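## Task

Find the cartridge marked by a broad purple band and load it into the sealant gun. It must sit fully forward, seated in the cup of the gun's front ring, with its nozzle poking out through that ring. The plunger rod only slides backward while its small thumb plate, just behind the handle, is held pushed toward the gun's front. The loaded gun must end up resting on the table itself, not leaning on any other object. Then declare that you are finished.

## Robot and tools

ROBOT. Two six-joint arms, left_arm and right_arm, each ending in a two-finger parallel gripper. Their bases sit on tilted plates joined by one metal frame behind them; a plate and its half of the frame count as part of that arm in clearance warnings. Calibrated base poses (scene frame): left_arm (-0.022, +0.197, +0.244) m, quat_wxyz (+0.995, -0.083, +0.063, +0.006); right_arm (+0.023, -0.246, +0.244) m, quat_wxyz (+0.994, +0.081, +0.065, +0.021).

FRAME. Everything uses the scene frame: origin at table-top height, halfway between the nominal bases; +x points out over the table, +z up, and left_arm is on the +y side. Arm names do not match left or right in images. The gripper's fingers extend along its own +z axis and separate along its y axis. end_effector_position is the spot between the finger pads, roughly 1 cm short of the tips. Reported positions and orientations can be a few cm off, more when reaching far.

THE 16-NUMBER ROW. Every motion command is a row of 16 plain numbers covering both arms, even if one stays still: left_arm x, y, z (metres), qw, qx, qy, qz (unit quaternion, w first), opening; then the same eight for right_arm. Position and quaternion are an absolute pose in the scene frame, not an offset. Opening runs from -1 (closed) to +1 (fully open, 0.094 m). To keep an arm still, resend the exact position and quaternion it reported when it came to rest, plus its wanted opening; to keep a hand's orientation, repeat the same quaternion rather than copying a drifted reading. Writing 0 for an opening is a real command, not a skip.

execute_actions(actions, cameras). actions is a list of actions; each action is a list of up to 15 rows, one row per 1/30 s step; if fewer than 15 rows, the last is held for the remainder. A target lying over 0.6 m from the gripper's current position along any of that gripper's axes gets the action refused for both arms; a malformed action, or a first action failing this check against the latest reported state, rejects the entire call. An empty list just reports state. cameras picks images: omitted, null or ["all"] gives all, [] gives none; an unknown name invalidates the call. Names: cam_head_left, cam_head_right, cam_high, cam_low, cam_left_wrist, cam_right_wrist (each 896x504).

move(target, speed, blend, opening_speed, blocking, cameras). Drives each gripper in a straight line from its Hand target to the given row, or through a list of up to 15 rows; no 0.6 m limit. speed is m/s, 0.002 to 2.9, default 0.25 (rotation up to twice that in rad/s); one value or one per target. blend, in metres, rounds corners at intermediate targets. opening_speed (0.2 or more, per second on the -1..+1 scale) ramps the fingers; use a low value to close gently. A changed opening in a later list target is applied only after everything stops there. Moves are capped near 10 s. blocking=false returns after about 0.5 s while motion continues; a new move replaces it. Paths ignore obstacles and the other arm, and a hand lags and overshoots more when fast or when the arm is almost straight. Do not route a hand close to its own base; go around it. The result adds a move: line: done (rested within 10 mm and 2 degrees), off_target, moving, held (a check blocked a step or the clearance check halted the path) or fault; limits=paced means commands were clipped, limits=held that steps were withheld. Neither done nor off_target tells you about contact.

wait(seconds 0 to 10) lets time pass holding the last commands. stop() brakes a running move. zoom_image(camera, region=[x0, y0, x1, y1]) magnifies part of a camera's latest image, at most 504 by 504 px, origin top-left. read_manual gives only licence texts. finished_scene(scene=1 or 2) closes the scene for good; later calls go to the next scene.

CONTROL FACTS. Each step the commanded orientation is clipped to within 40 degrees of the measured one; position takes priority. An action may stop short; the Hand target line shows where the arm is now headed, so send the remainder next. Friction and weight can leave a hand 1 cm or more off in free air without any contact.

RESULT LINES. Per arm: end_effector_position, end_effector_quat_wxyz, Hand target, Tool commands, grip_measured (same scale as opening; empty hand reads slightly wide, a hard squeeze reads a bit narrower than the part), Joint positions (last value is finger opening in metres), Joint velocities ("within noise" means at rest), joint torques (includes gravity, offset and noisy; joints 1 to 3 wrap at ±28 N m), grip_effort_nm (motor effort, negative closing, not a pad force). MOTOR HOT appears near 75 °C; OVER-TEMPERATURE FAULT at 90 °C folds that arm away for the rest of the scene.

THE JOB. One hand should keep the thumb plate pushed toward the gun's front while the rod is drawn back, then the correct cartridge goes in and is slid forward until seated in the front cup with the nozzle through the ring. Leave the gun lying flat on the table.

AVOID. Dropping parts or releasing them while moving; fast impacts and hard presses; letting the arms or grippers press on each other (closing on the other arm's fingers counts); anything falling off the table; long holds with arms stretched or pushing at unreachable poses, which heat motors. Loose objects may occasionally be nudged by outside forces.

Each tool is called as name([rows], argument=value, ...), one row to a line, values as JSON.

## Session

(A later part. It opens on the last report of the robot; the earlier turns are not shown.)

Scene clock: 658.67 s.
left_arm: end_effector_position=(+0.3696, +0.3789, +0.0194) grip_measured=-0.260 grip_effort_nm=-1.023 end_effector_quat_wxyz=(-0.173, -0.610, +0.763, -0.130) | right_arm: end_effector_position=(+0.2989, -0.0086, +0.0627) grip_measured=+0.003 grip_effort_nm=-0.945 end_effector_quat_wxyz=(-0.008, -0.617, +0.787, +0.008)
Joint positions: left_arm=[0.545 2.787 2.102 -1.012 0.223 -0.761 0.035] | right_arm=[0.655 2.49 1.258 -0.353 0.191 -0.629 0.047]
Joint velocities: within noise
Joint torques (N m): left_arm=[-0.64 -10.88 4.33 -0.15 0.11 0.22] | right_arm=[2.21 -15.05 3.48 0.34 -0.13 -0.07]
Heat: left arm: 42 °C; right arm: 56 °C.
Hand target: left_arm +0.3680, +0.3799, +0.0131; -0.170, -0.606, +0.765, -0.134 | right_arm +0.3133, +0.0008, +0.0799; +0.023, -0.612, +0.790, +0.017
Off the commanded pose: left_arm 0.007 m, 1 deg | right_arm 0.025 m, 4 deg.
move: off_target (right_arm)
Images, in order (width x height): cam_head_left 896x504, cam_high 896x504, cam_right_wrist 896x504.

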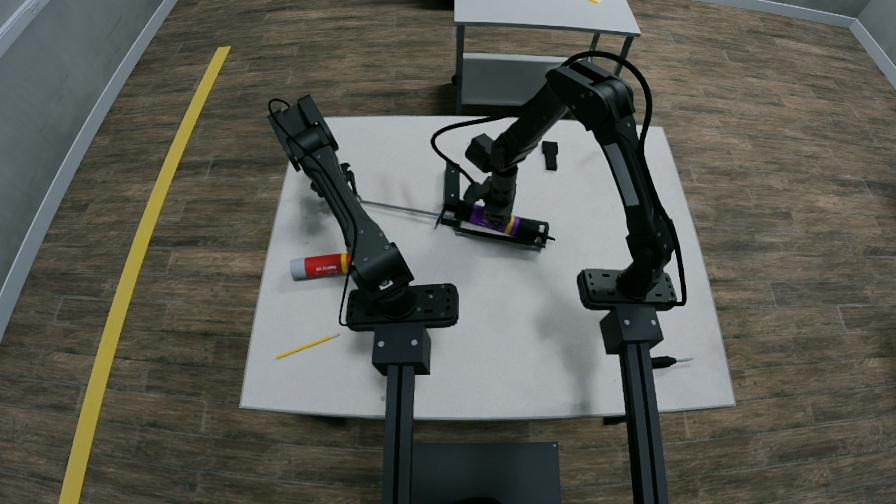

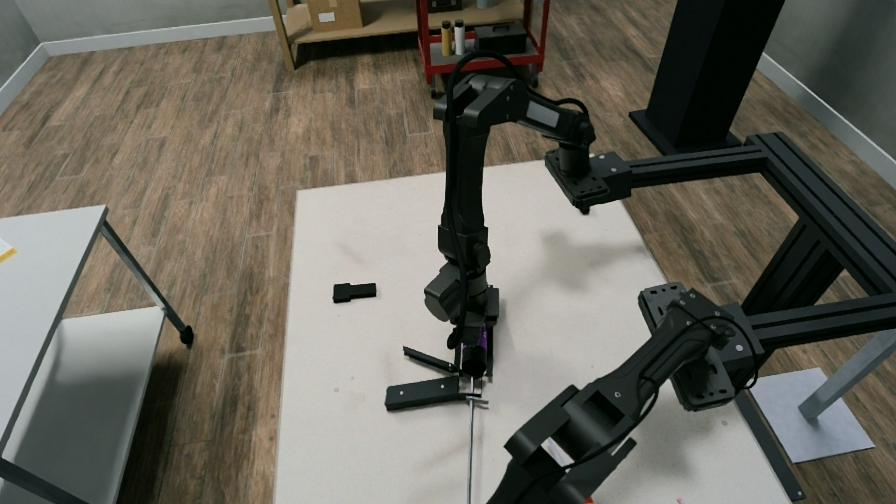

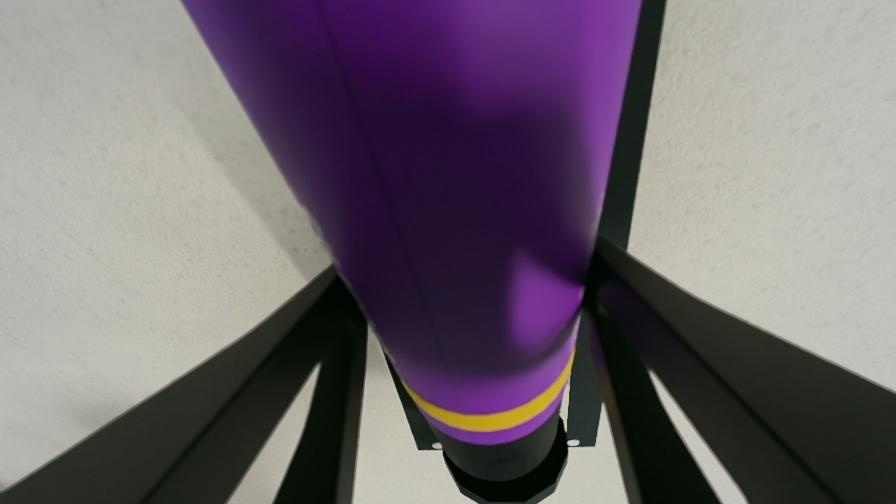

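move([
  [0.3680, 0.3800, 0.013, -0.170, -0.606, 0.765, -0.134, -0.4, 0.3125, -0.007, 0.076, 0.0055, -0.6122, 0.7907, 0.0043, 0.0],
], speed=0.06, cameras=["cam_high","cam_head_left","cam_right_wrist","cam_low"])

zoom_image(camera="cam_high", region=[400, 260, 540, 420])

zoom_image(camera="cam_head_left", region=[420, 170, 570, 270])

zoom_image(camera="cam_right_wrist", region=[380, 380, 660, 504])

zoom_image(camera="cam_low", region=[500, 210, 620, 290])

Scene clock: 679.33 s.
left_arm: end_effector_position=(+0.3696, +0.3789, +0.0194) grip_measured=-0.260 grip_effort_nm=-1.023 end_effector_quat_wxyz=(-0.173, -0.610, +0.763, -0.130) | right_arm: end_effector_position=(+0.2992, -0.0094, +0.0625) grip_measured=+0.005 grip_effort_nm=-0.921 end_effector_quat_wxyz=(-0.008, -0.616, +0.788, +0.008)
Joint positions: left_arm=[0.545 2.787 2.102 -1.012 0.223 -0.761 0.035] | right_arm=[0.652 2.49 1.258 -0.354 0.191 -0.629 0.047]
Joint velocities: within noise
Joint torques (N m): left_arm=[-0.53 -10.89 4.19 -0.11 0.17 0.23] | right_arm=[1.96 -13.61 5.01 -0.03 0.05 -0.02]
Heat: left arm: 43 °C; right arm: 65 °C.
Hand target: left_arm +0.3680, +0.3799, +0.0131; -0.170, -0.606, +0.765, -0.134 | right_arm +0.3123, -0.0072, +0.0758; +0.006, -0.612, +0.791, +0.004
Off the commanded pose: left_arm 0.007 m, 1 deg | right_arm 0.019 m, 2 deg.
move: off_target (right_arm)
Images, in order (width x height): cam_head_left 896x504, cam_high 896x504, cam_low 896x504, cam_right_wrist 896x504.

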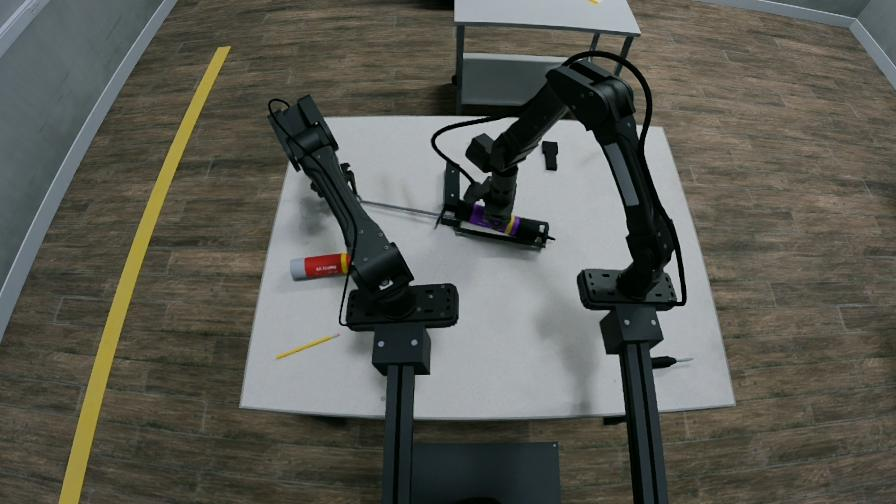

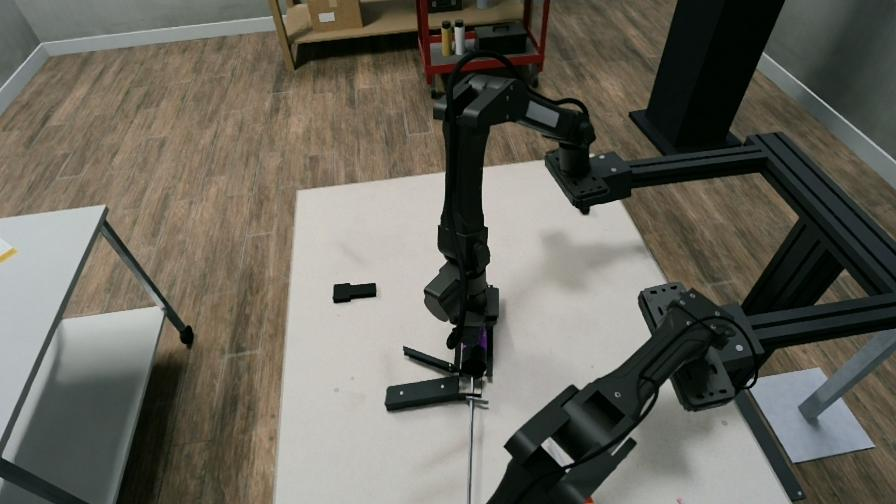

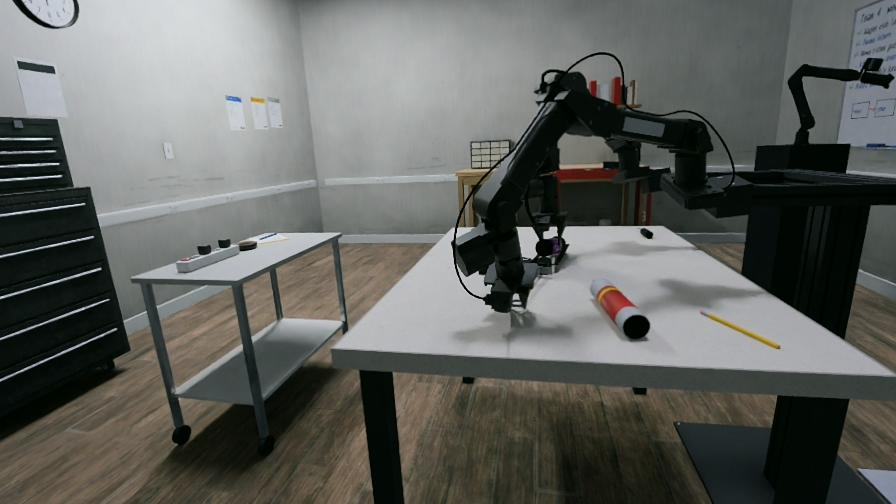

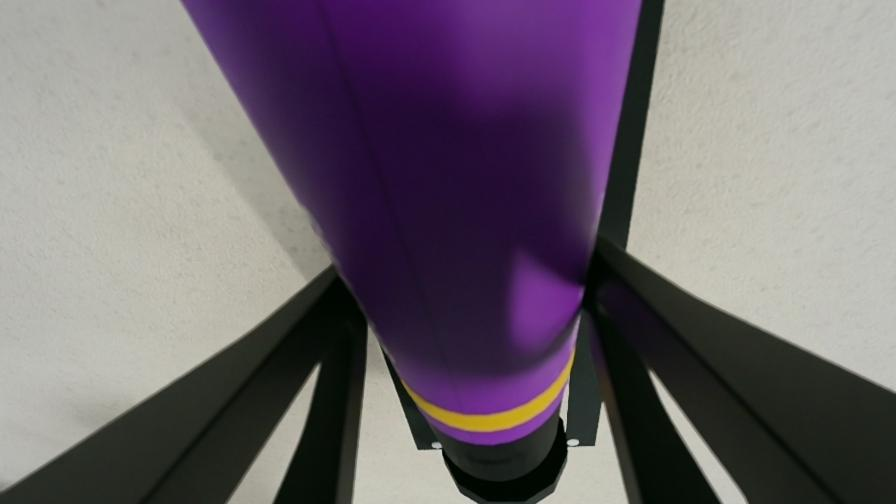

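Scaled by 3.150 from the camera's 896x504 image, which has a finer 1280x720 frame.

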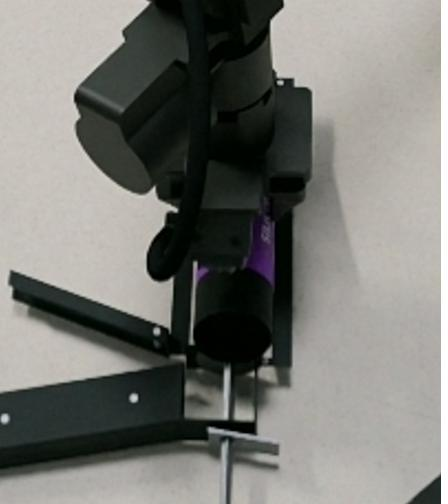

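Scaled by 3.360 from the camera's 896x504 image, which has a finer 1280x720 frame.

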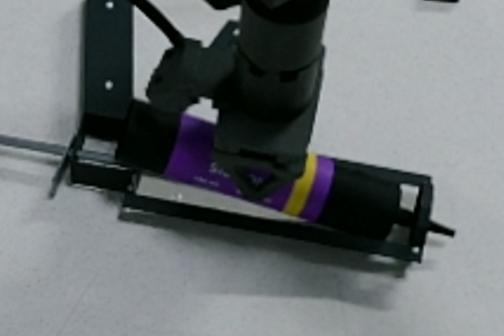

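Scaled by 1.800 from the camera's 896x504 image, which has a finer 1280x720 frame.

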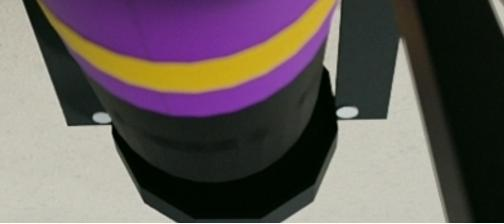

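Scaled by 4.200 from the camera's 896x504 image, which has a finer 1280x720 frame.

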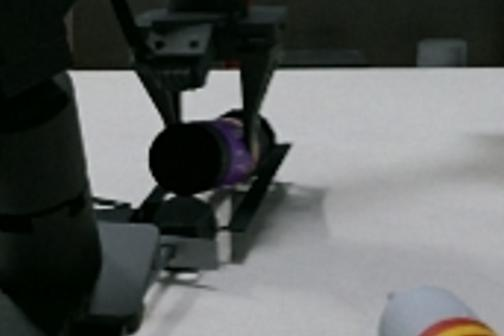

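move([
  [0.3680, 0.3800, 0.013, -0.170, -0.606, 0.765, -0.134, -0.4, 0.3085, -0.016, 0.067, 0.0, -0.6122, 0.7907, 0.0, 0.0],
], speed=0.08, cameras=["cam_high","cam_head_left","cam_right_wrist"])

zoom_image(camera="cam_head_left", region=[420, 170, 570, 270])

zoom_image(camera="cam_right_wrist", region=[380, 380, 660, 504])

Scene clock: 683.37 s.
left_arm: end_effector_position=(+0.3696, +0.3789, +0.0194) grip_measured=-0.260 grip_effort_nm=-1.033 end_effector_quat_wxyz=(-0.173, -0.610, +0.763, -0.130) | right_arm: end_effector_position=(+0.3007, -0.0139, +0.0612) grip_measured=+0.006 grip_effort_nm=-0.833 end_effector_quat_wxyz=(-0.010, -0.614, +0.789, +0.007)
Joint positions: left_arm=[0.545 2.787 2.102 -1.012 0.223 -0.761 0.035] | right_arm=[0.641 2.49 1.254 -0.352 0.193 -0.637 0.047]
Joint velocities: within noise
Joint torques (N m): left_arm=[-0.59 -10.82 4.18 -0.12 0.14 0.18] | right_arm=[1.84 -12.41 3.04 0.27 0.14 -0.05]
Heat: left arm: 43 °C; right arm: 65 °C.
Hand target: left_arm +0.3680, +0.3799, +0.0131; -0.170, -0.606, +0.765, -0.134 | right_arm +0.3085, -0.0160, +0.0669; +0.000, -0.612, +0.791, +0.000
Off the commanded pose: left_arm 0.007 m, 1 deg | right_arm 0.010 m, 1 deg.
move: done
Images, in order (width x height): cam_head_left 896x504, cam_high 896x504, cam_right_wrist 896x504.

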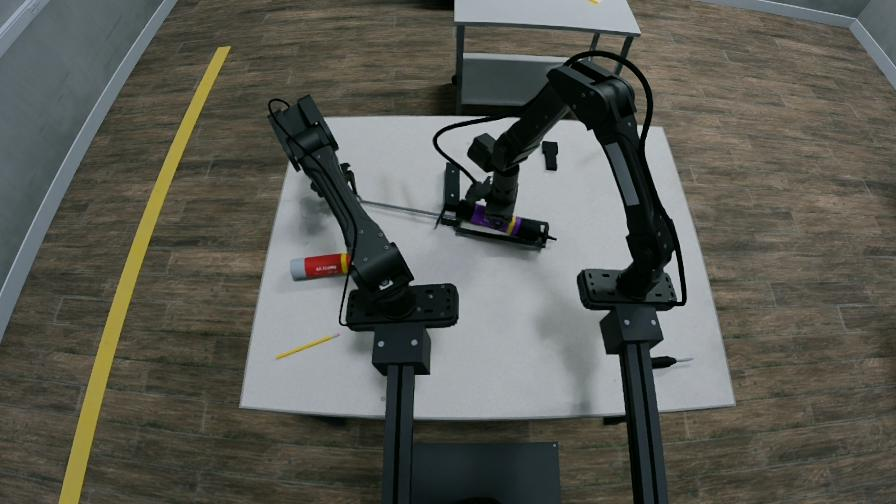

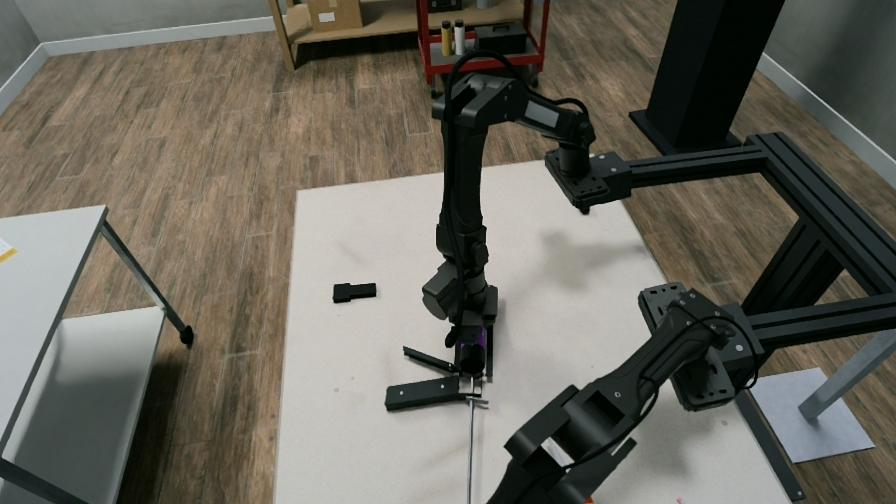

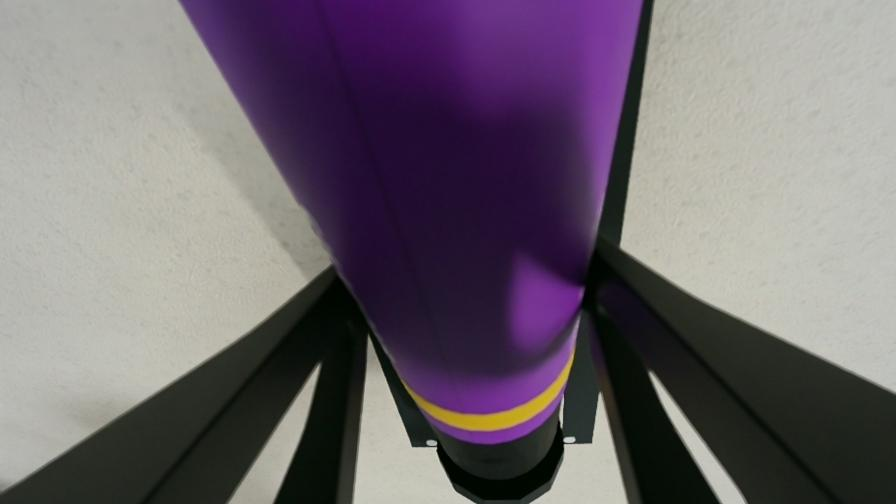

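Scaled by 3.360 from the camera's 896x504 image, which has a finer 1280x720 frame.

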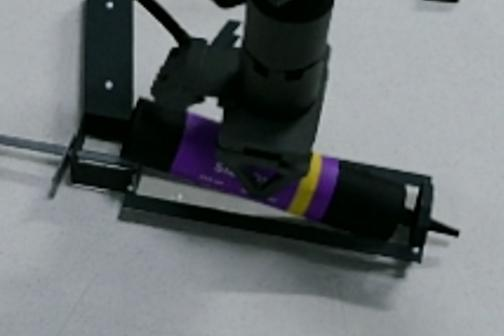

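Scaled by 1.800 from the camera's 896x504 image, which has a finer 1280x720 frame.

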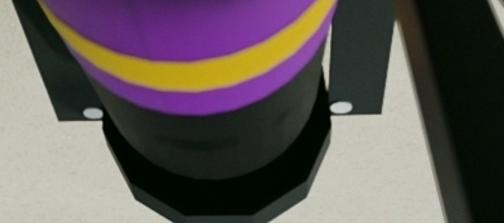

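move([
  [0.3680, 0.3800, 0.013, -0.170, -0.606, 0.765, -0.134, -0.4, 0.3055, -0.026, 0.062, -0.0207, -0.6122, 0.7902, -0.016, 0.0],
], speed=0.08, cameras=["cam_high","cam_head_left","cam_right_wrist"])

zoom_image(camera="cam_head_left", region=[420, 170, 570, 270])

zoom_image(camera="cam_right_wrist", region=[380, 380, 660, 504])

Scene clock: 687.37 s.
left_arm: end_effector_position=(+0.3695, +0.3789, +0.0194) grip_measured=-0.260 grip_effort_nm=-1.028 end_effector_quat_wxyz=(-0.173, -0.610, +0.763, -0.130) | right_arm: end_effector_position=(+0.3028, -0.0188, +0.0609) grip_measured=+0.000 grip_effort_nm=-0.989 end_effector_quat_wxyz=(-0.013, -0.614, +0.789, -0.004)
Joint positions: left_arm=[0.545 2.787 2.102 -1.012 0.223 -0.761 0.035] | right_arm=[0.638 2.49 1.254 -0.358 0.215 -0.637 0.047]
Joint velocities: within noise
Joint torques (N m): left_arm=[-0.72 -10.92 4.21 -0.11 0.17 0.21] | right_arm=[1.83 -10.63 4.1 -0.05 0.25 -0.01]
Heat: left arm: 43 °C; right arm: 64 °C.
Hand target: left_arm +0.3680, +0.3799, +0.0131; -0.170, -0.606, +0.765, -0.134 | right_arm +0.3055, -0.0259, +0.0620; -0.020, -0.612, +0.790, -0.016
Off the commanded pose: left_arm 0.007 m, 1 deg | right_arm 0.008 m, 2 deg.
move: done
Images, in order (width x height): cam_head_left 896x504, cam_high 896x504, cam_right_wrist 896x504.

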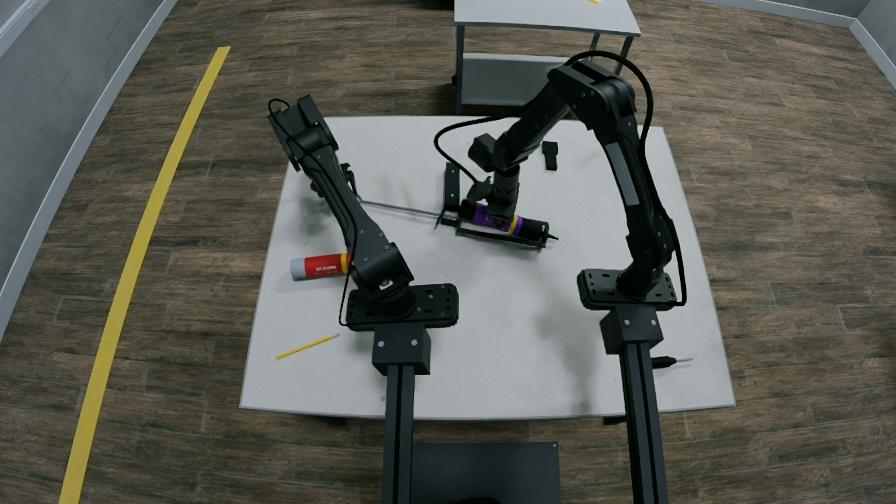

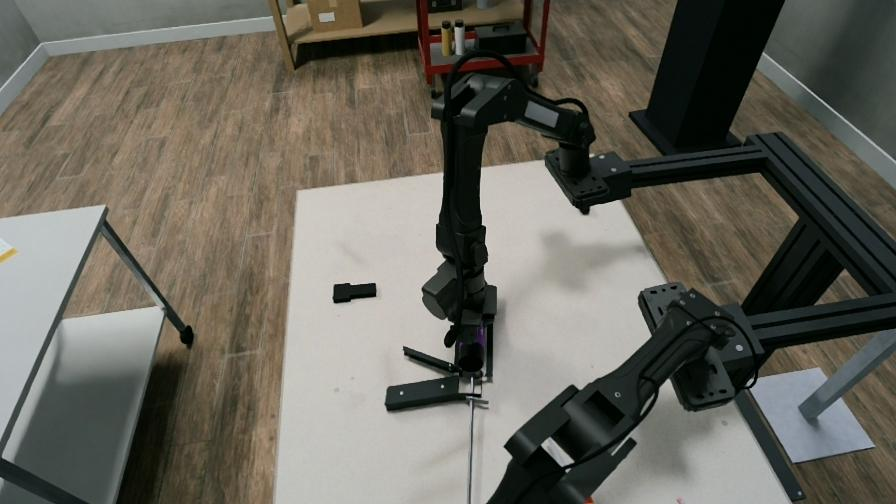

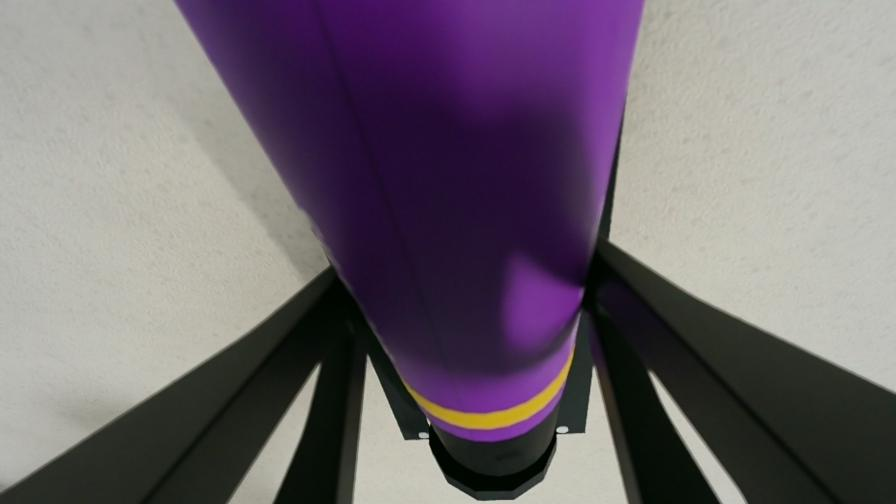

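Scaled by 3.360 from the camera's 896x504 image, which has a finer 1280x720 frame.

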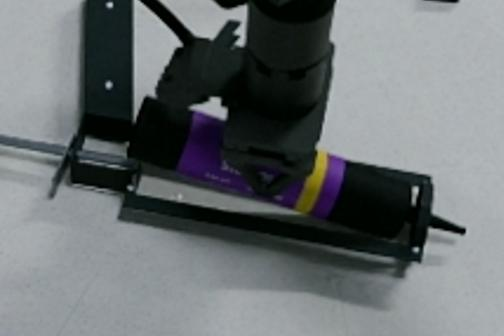

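Scaled by 1.800 from the camera's 896x504 image, which has a finer 1280x720 frame.

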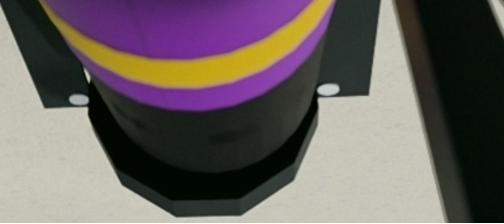

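move([
  [0.3680, 0.3800, 0.013, -0.170, -0.606, 0.765, -0.134, -0.4, 0.2975, -0.034, 0.058, -0.0414, -0.6114, 0.7896, -0.032, 0.0],
], speed=0.08, cameras=["cam_high","cam_head_left","cam_right_wrist"])

zoom_image(camera="cam_head_left", region=[420, 170, 570, 270])

zoom_image(camera="cam_right_wrist", region=[380, 380, 660, 504])

Scene clock: 697.73 s.
left_arm: end_effector_position=(+0.3695, +0.3790, +0.0194) grip_measured=-0.260 grip_effort_nm=-1.028 end_effector_quat_wxyz=(-0.173, -0.610, +0.763, -0.130) | right_arm: end_effector_position=(+0.3011, -0.0267, +0.0597) grip_measured=+0.000 grip_effort_nm=-0.989 end_effector_quat_wxyz=(-0.025, -0.610, +0.792, -0.019)
Joint positions: left_arm=[0.545 2.787 2.102 -1.012 0.222 -0.761 0.035] | right_arm=[0.638 2.494 1.254 -0.378 0.245 -0.622 0.047]
Joint velocities: within noise
Joint torques (N m): left_arm=[-0.66 -10.91 4.31 -0.14 0.15 0.24] | right_arm=[2.51 -9.77 4.15 -0.2 0.26 0.03]
Heat: left arm: 43 °C; right arm: 62 °C.
Hand target: left_arm +0.3680, +0.3799, +0.0131; -0.170, -0.606, +0.765, -0.134 | right_arm +0.2976, -0.0339, +0.0582; -0.041, -0.612, +0.789, -0.032
Off the commanded pose: left_arm 0.007 m, 1 deg | right_arm 0.008 m, 2 deg.
move: done
Images, in order (width x height): cam_head_left 896x504, cam_high 896x504, cam_right_wrist 896x504.

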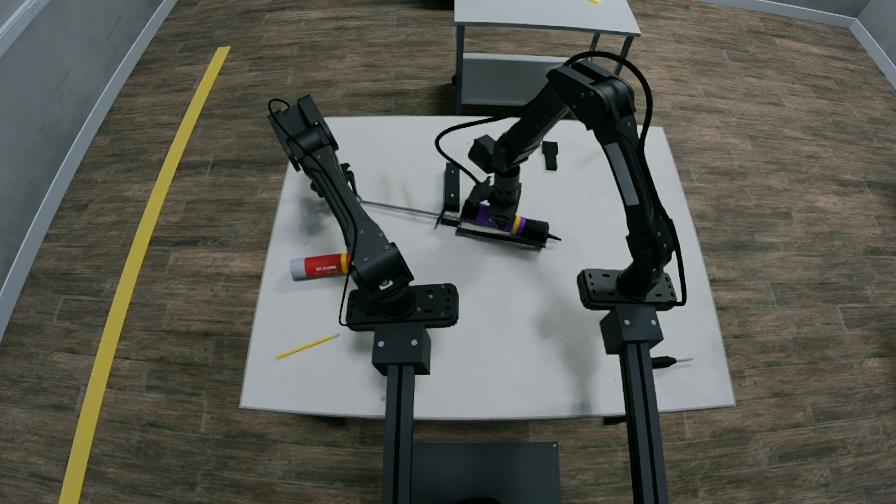

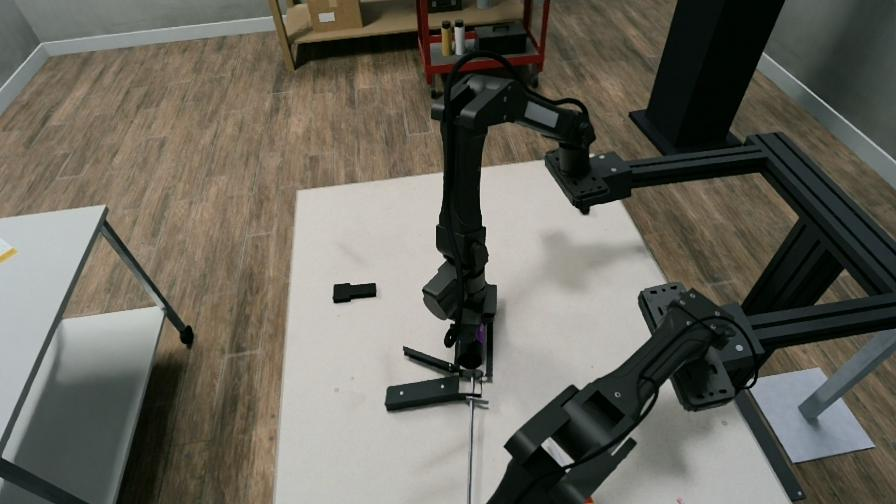

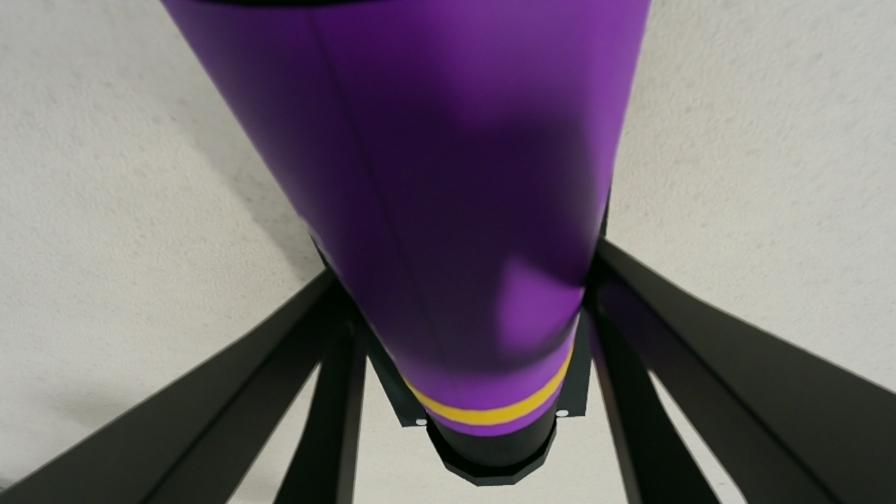

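Scaled by 3.360 from the camera's 896x504 image, which has a finer 1280x720 frame.

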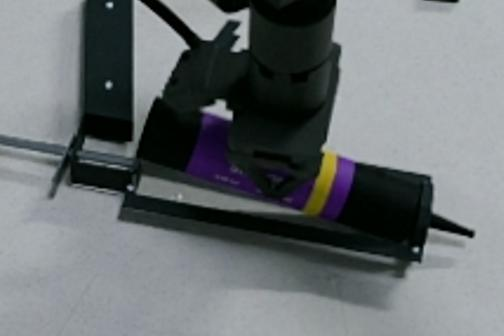

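Scaled by 1.800 from the camera's 896x504 image, which has a finer 1280x720 frame.

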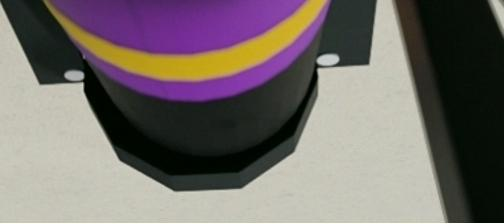

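move([
  [0.3680, 0.3800, 0.013, -0.170, -0.606, 0.765, -0.134, -0.4, 0.2965, -0.037, 0.048, -0.0758, -0.6094, 0.7870, -0.0587, 0.0],
], speed=0.08, cameras=["cam_high","cam_head_left","cam_right_wrist","cam_low"])

zoom_image(camera="cam_head_left", region=[420, 170, 570, 270])

zoom_image(camera="cam_right_wrist", region=[380, 380, 660, 504])

zoom_image(camera="cam_low", region=[500, 210, 620, 290])

Scene clock: 706.07 s.
left_arm: end_effector_position=(+0.3696, +0.3792, +0.0193) grip_measured=-0.260 grip_effort_nm=-1.033 end_effector_quat_wxyz=(-0.173, -0.610, +0.763, -0.129) | right_arm: end_effector_position=(+0.2998, -0.0340, +0.0452) grip_measured=+0.000 grip_effort_nm=-0.994 end_effector_quat_wxyz=(-0.060, -0.604, +0.793, -0.044)
Joint positions: left_arm=[0.545 2.787 2.102 -1.011 0.222 -0.761 0.035] | right_arm=[0.638 2.575 1.337 -0.457 0.29 -0.591 0.047]
Joint velocities: within noise
Joint torques (N m): left_arm=[-0.58 -10.84 4.26 -0.13 0.17 0.21] | right_arm=[3.81 -10.3 4.92 -0.54 0.3 0.09]
Heat: left arm: 43 °C; right arm: 60 °C.
Hand target: left_arm +0.3680, +0.3799, +0.0131; -0.170, -0.606, +0.765, -0.134 | right_arm +0.2967, -0.0370, +0.0481; -0.075, -0.610, +0.787, -0.058
Off the commanded pose: left_arm 0.007 m, 1 deg | right_arm 0.005 m, 3 deg.
move: off_target (right_arm)
Images, in order (width x height): cam_head_left 896x504, cam_high 896x504, cam_low 896x504, cam_right_wrist 896x504.

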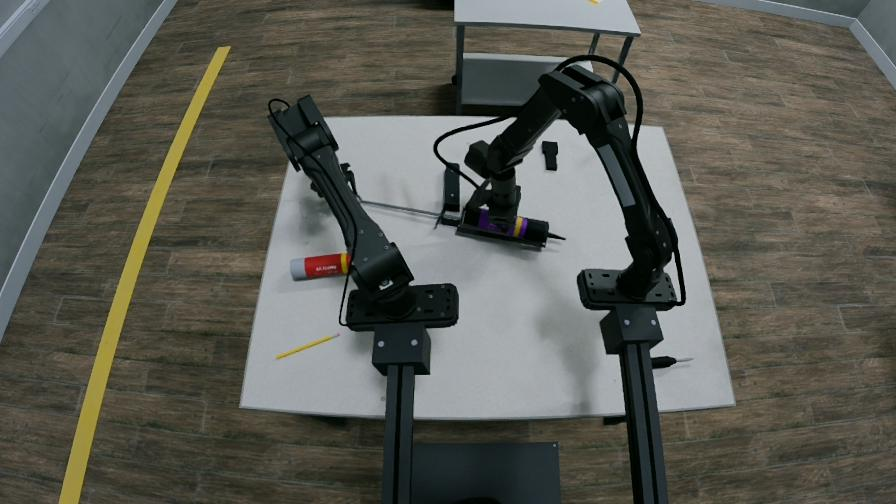

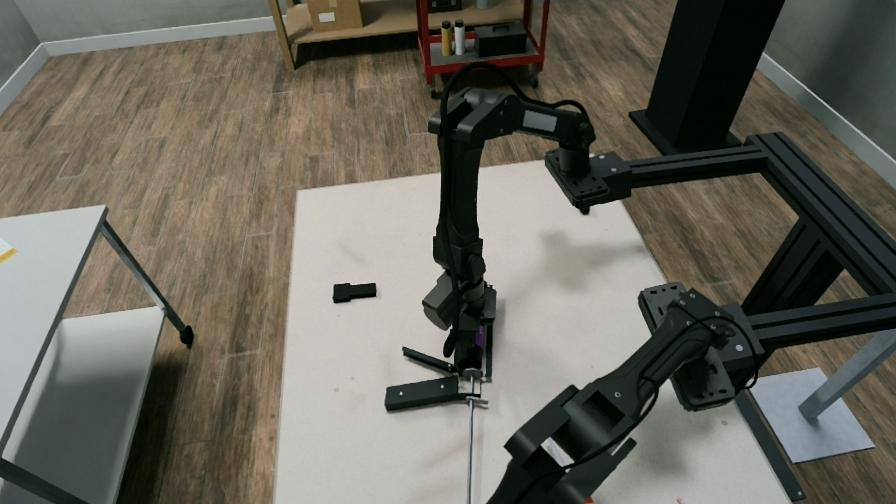

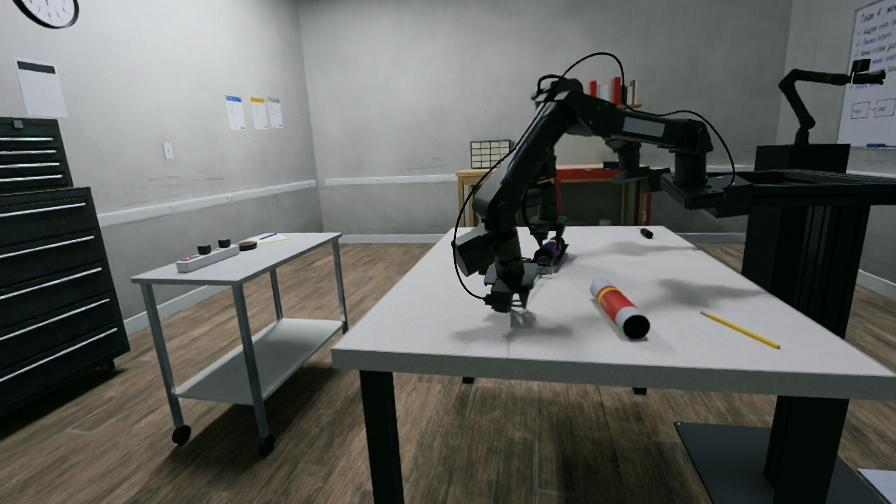

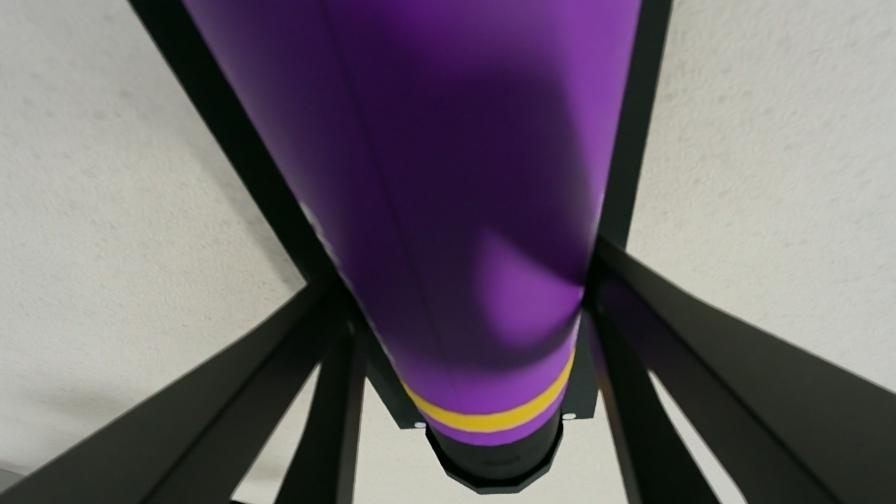

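Scaled by 3.360 from the camera's 896x504 image, which has a finer 1280x720 frame.

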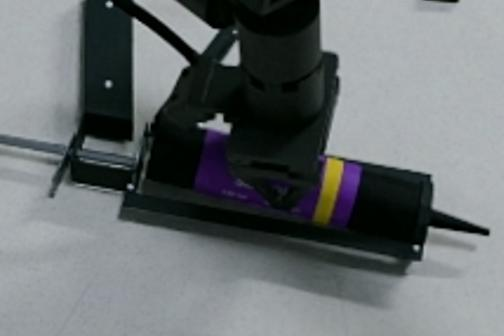

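Scaled by 1.800 from the camera's 896x504 image, which has a finer 1280x720 frame.

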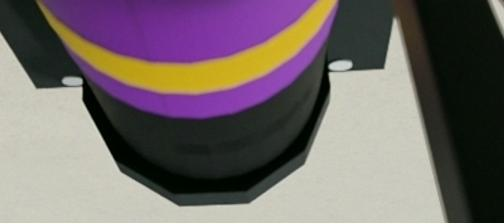

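Scaled by 4.200 from the camera's 896x504 image, which has a finer 1280x720 frame.

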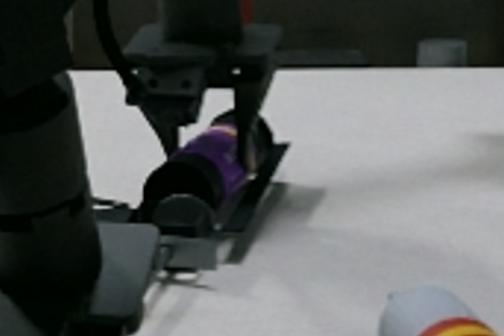

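move([
  [0.3680, 0.3800, 0.013, -0.170, -0.606, 0.765, -0.134, -0.4, 0.2960, -0.038, 0.042, -0.0758, -0.6094, 0.7870, -0.0587, 0.0],
  [0.3680, 0.3800, 0.013, -0.170, -0.606, 0.765, -0.134, -0.4, 0.2960, -0.038, 0.042, -0.0758, -0.6094, 0.7870, -0.0587, 0.35],
], speed=0.08, opening_speed=0.3, cameras=["cam_high","cam_head_left","cam_right_wrist","cam_low"])

zoom_image(camera="cam_head_left", region=[420, 170, 570, 270])

zoom_image(camera="cam_low", region=[500, 210, 620, 290])

Scene clock: 715.77 s.
left_arm: end_effector_position=(+0.3695, +0.3791, +0.0193) grip_measured=-0.260 grip_effort_nm=-1.028 end_effector_quat_wxyz=(-0.173, -0.610, +0.763, -0.129) | right_arm: end_effector_position=(+0.2967, -0.0400, +0.0426) grip_measured=+0.347 grip_effort_nm=0.168 end_effector_quat_wxyz=(-0.073, -0.607, +0.790, -0.054)
Joint positions: left_arm=[0.545 2.787 2.102 -1.011 0.222 -0.761 0.035] | right_arm=[0.638 2.588 1.343 -0.478 0.309 -0.591 0.063]
Joint velocities: within noise
Joint torques (N m): left_arm=[-0.54 -10.91 4.3 -0.11 0.18 0.23] | right_arm=[3.44 -9.94 4.53 -0.22 0.14 0.04]
Heat: left arm: 43 °C; right arm: 59 °C.
Hand target: left_arm +0.3680, +0.3799, +0.0131; -0.170, -0.606, +0.765, -0.134 | right_arm +0.2960, -0.0380, +0.0421; -0.076, -0.609, +0.787, -0.059
Off the commanded pose: left_arm 0.007 m, 1 deg | right_arm 0.002 m, 1 deg.
move: done
Images, in order (width x height): cam_head_left 896x504, cam_high 896x504, cam_low 896x504, cam_right_wrist 896x504.

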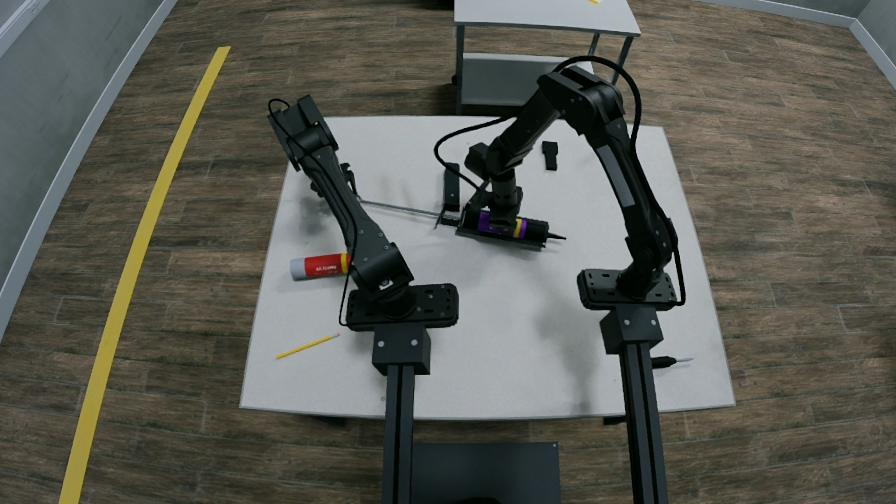

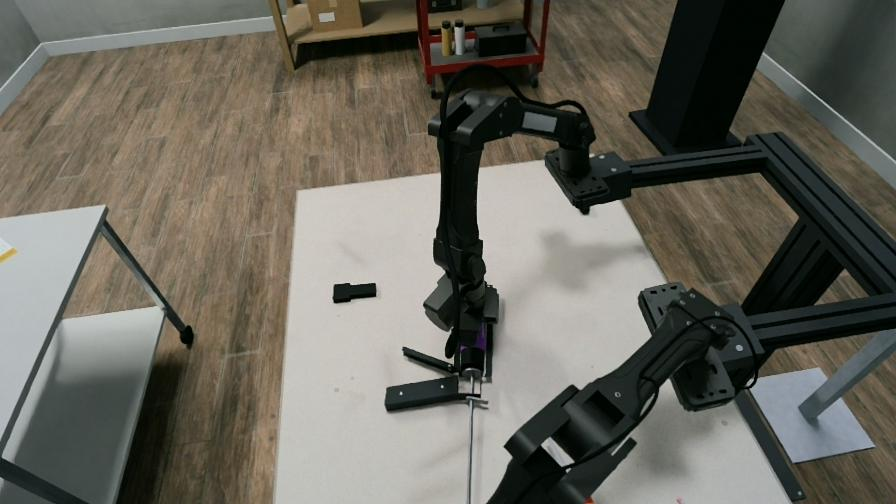

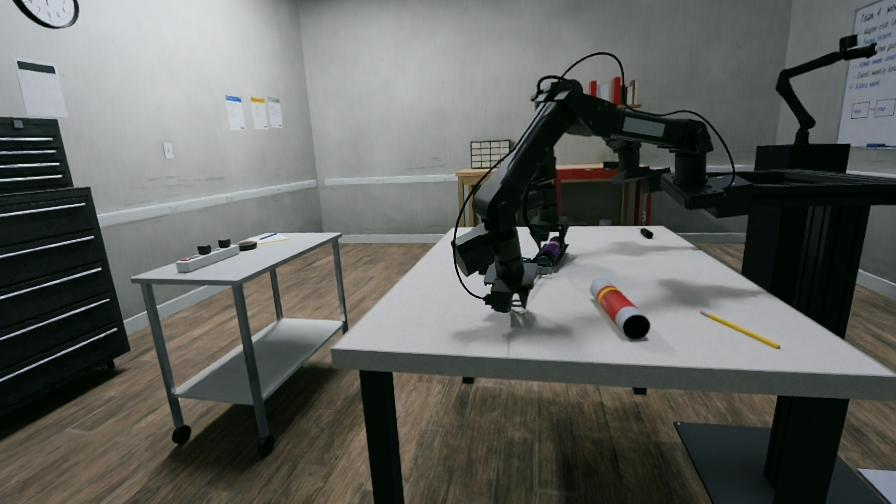

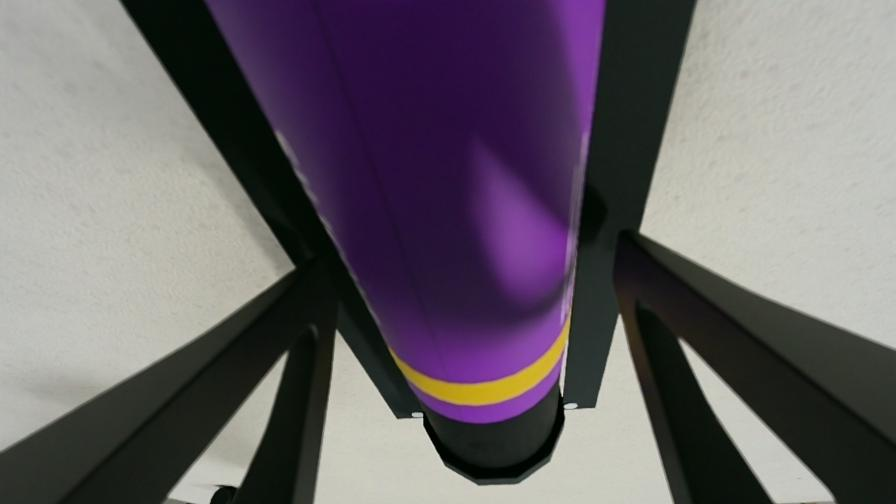

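Scaled by 3.360 from the camera's 896x504 image, which has a finer 1280x720 frame.

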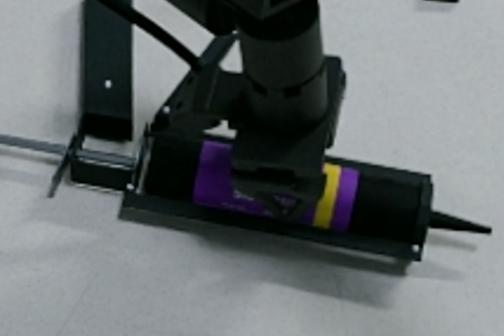

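Scaled by 4.200 from the camera's 896x504 image, which has a finer 1280x720 frame.

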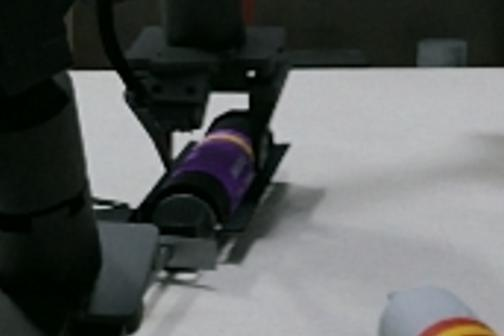

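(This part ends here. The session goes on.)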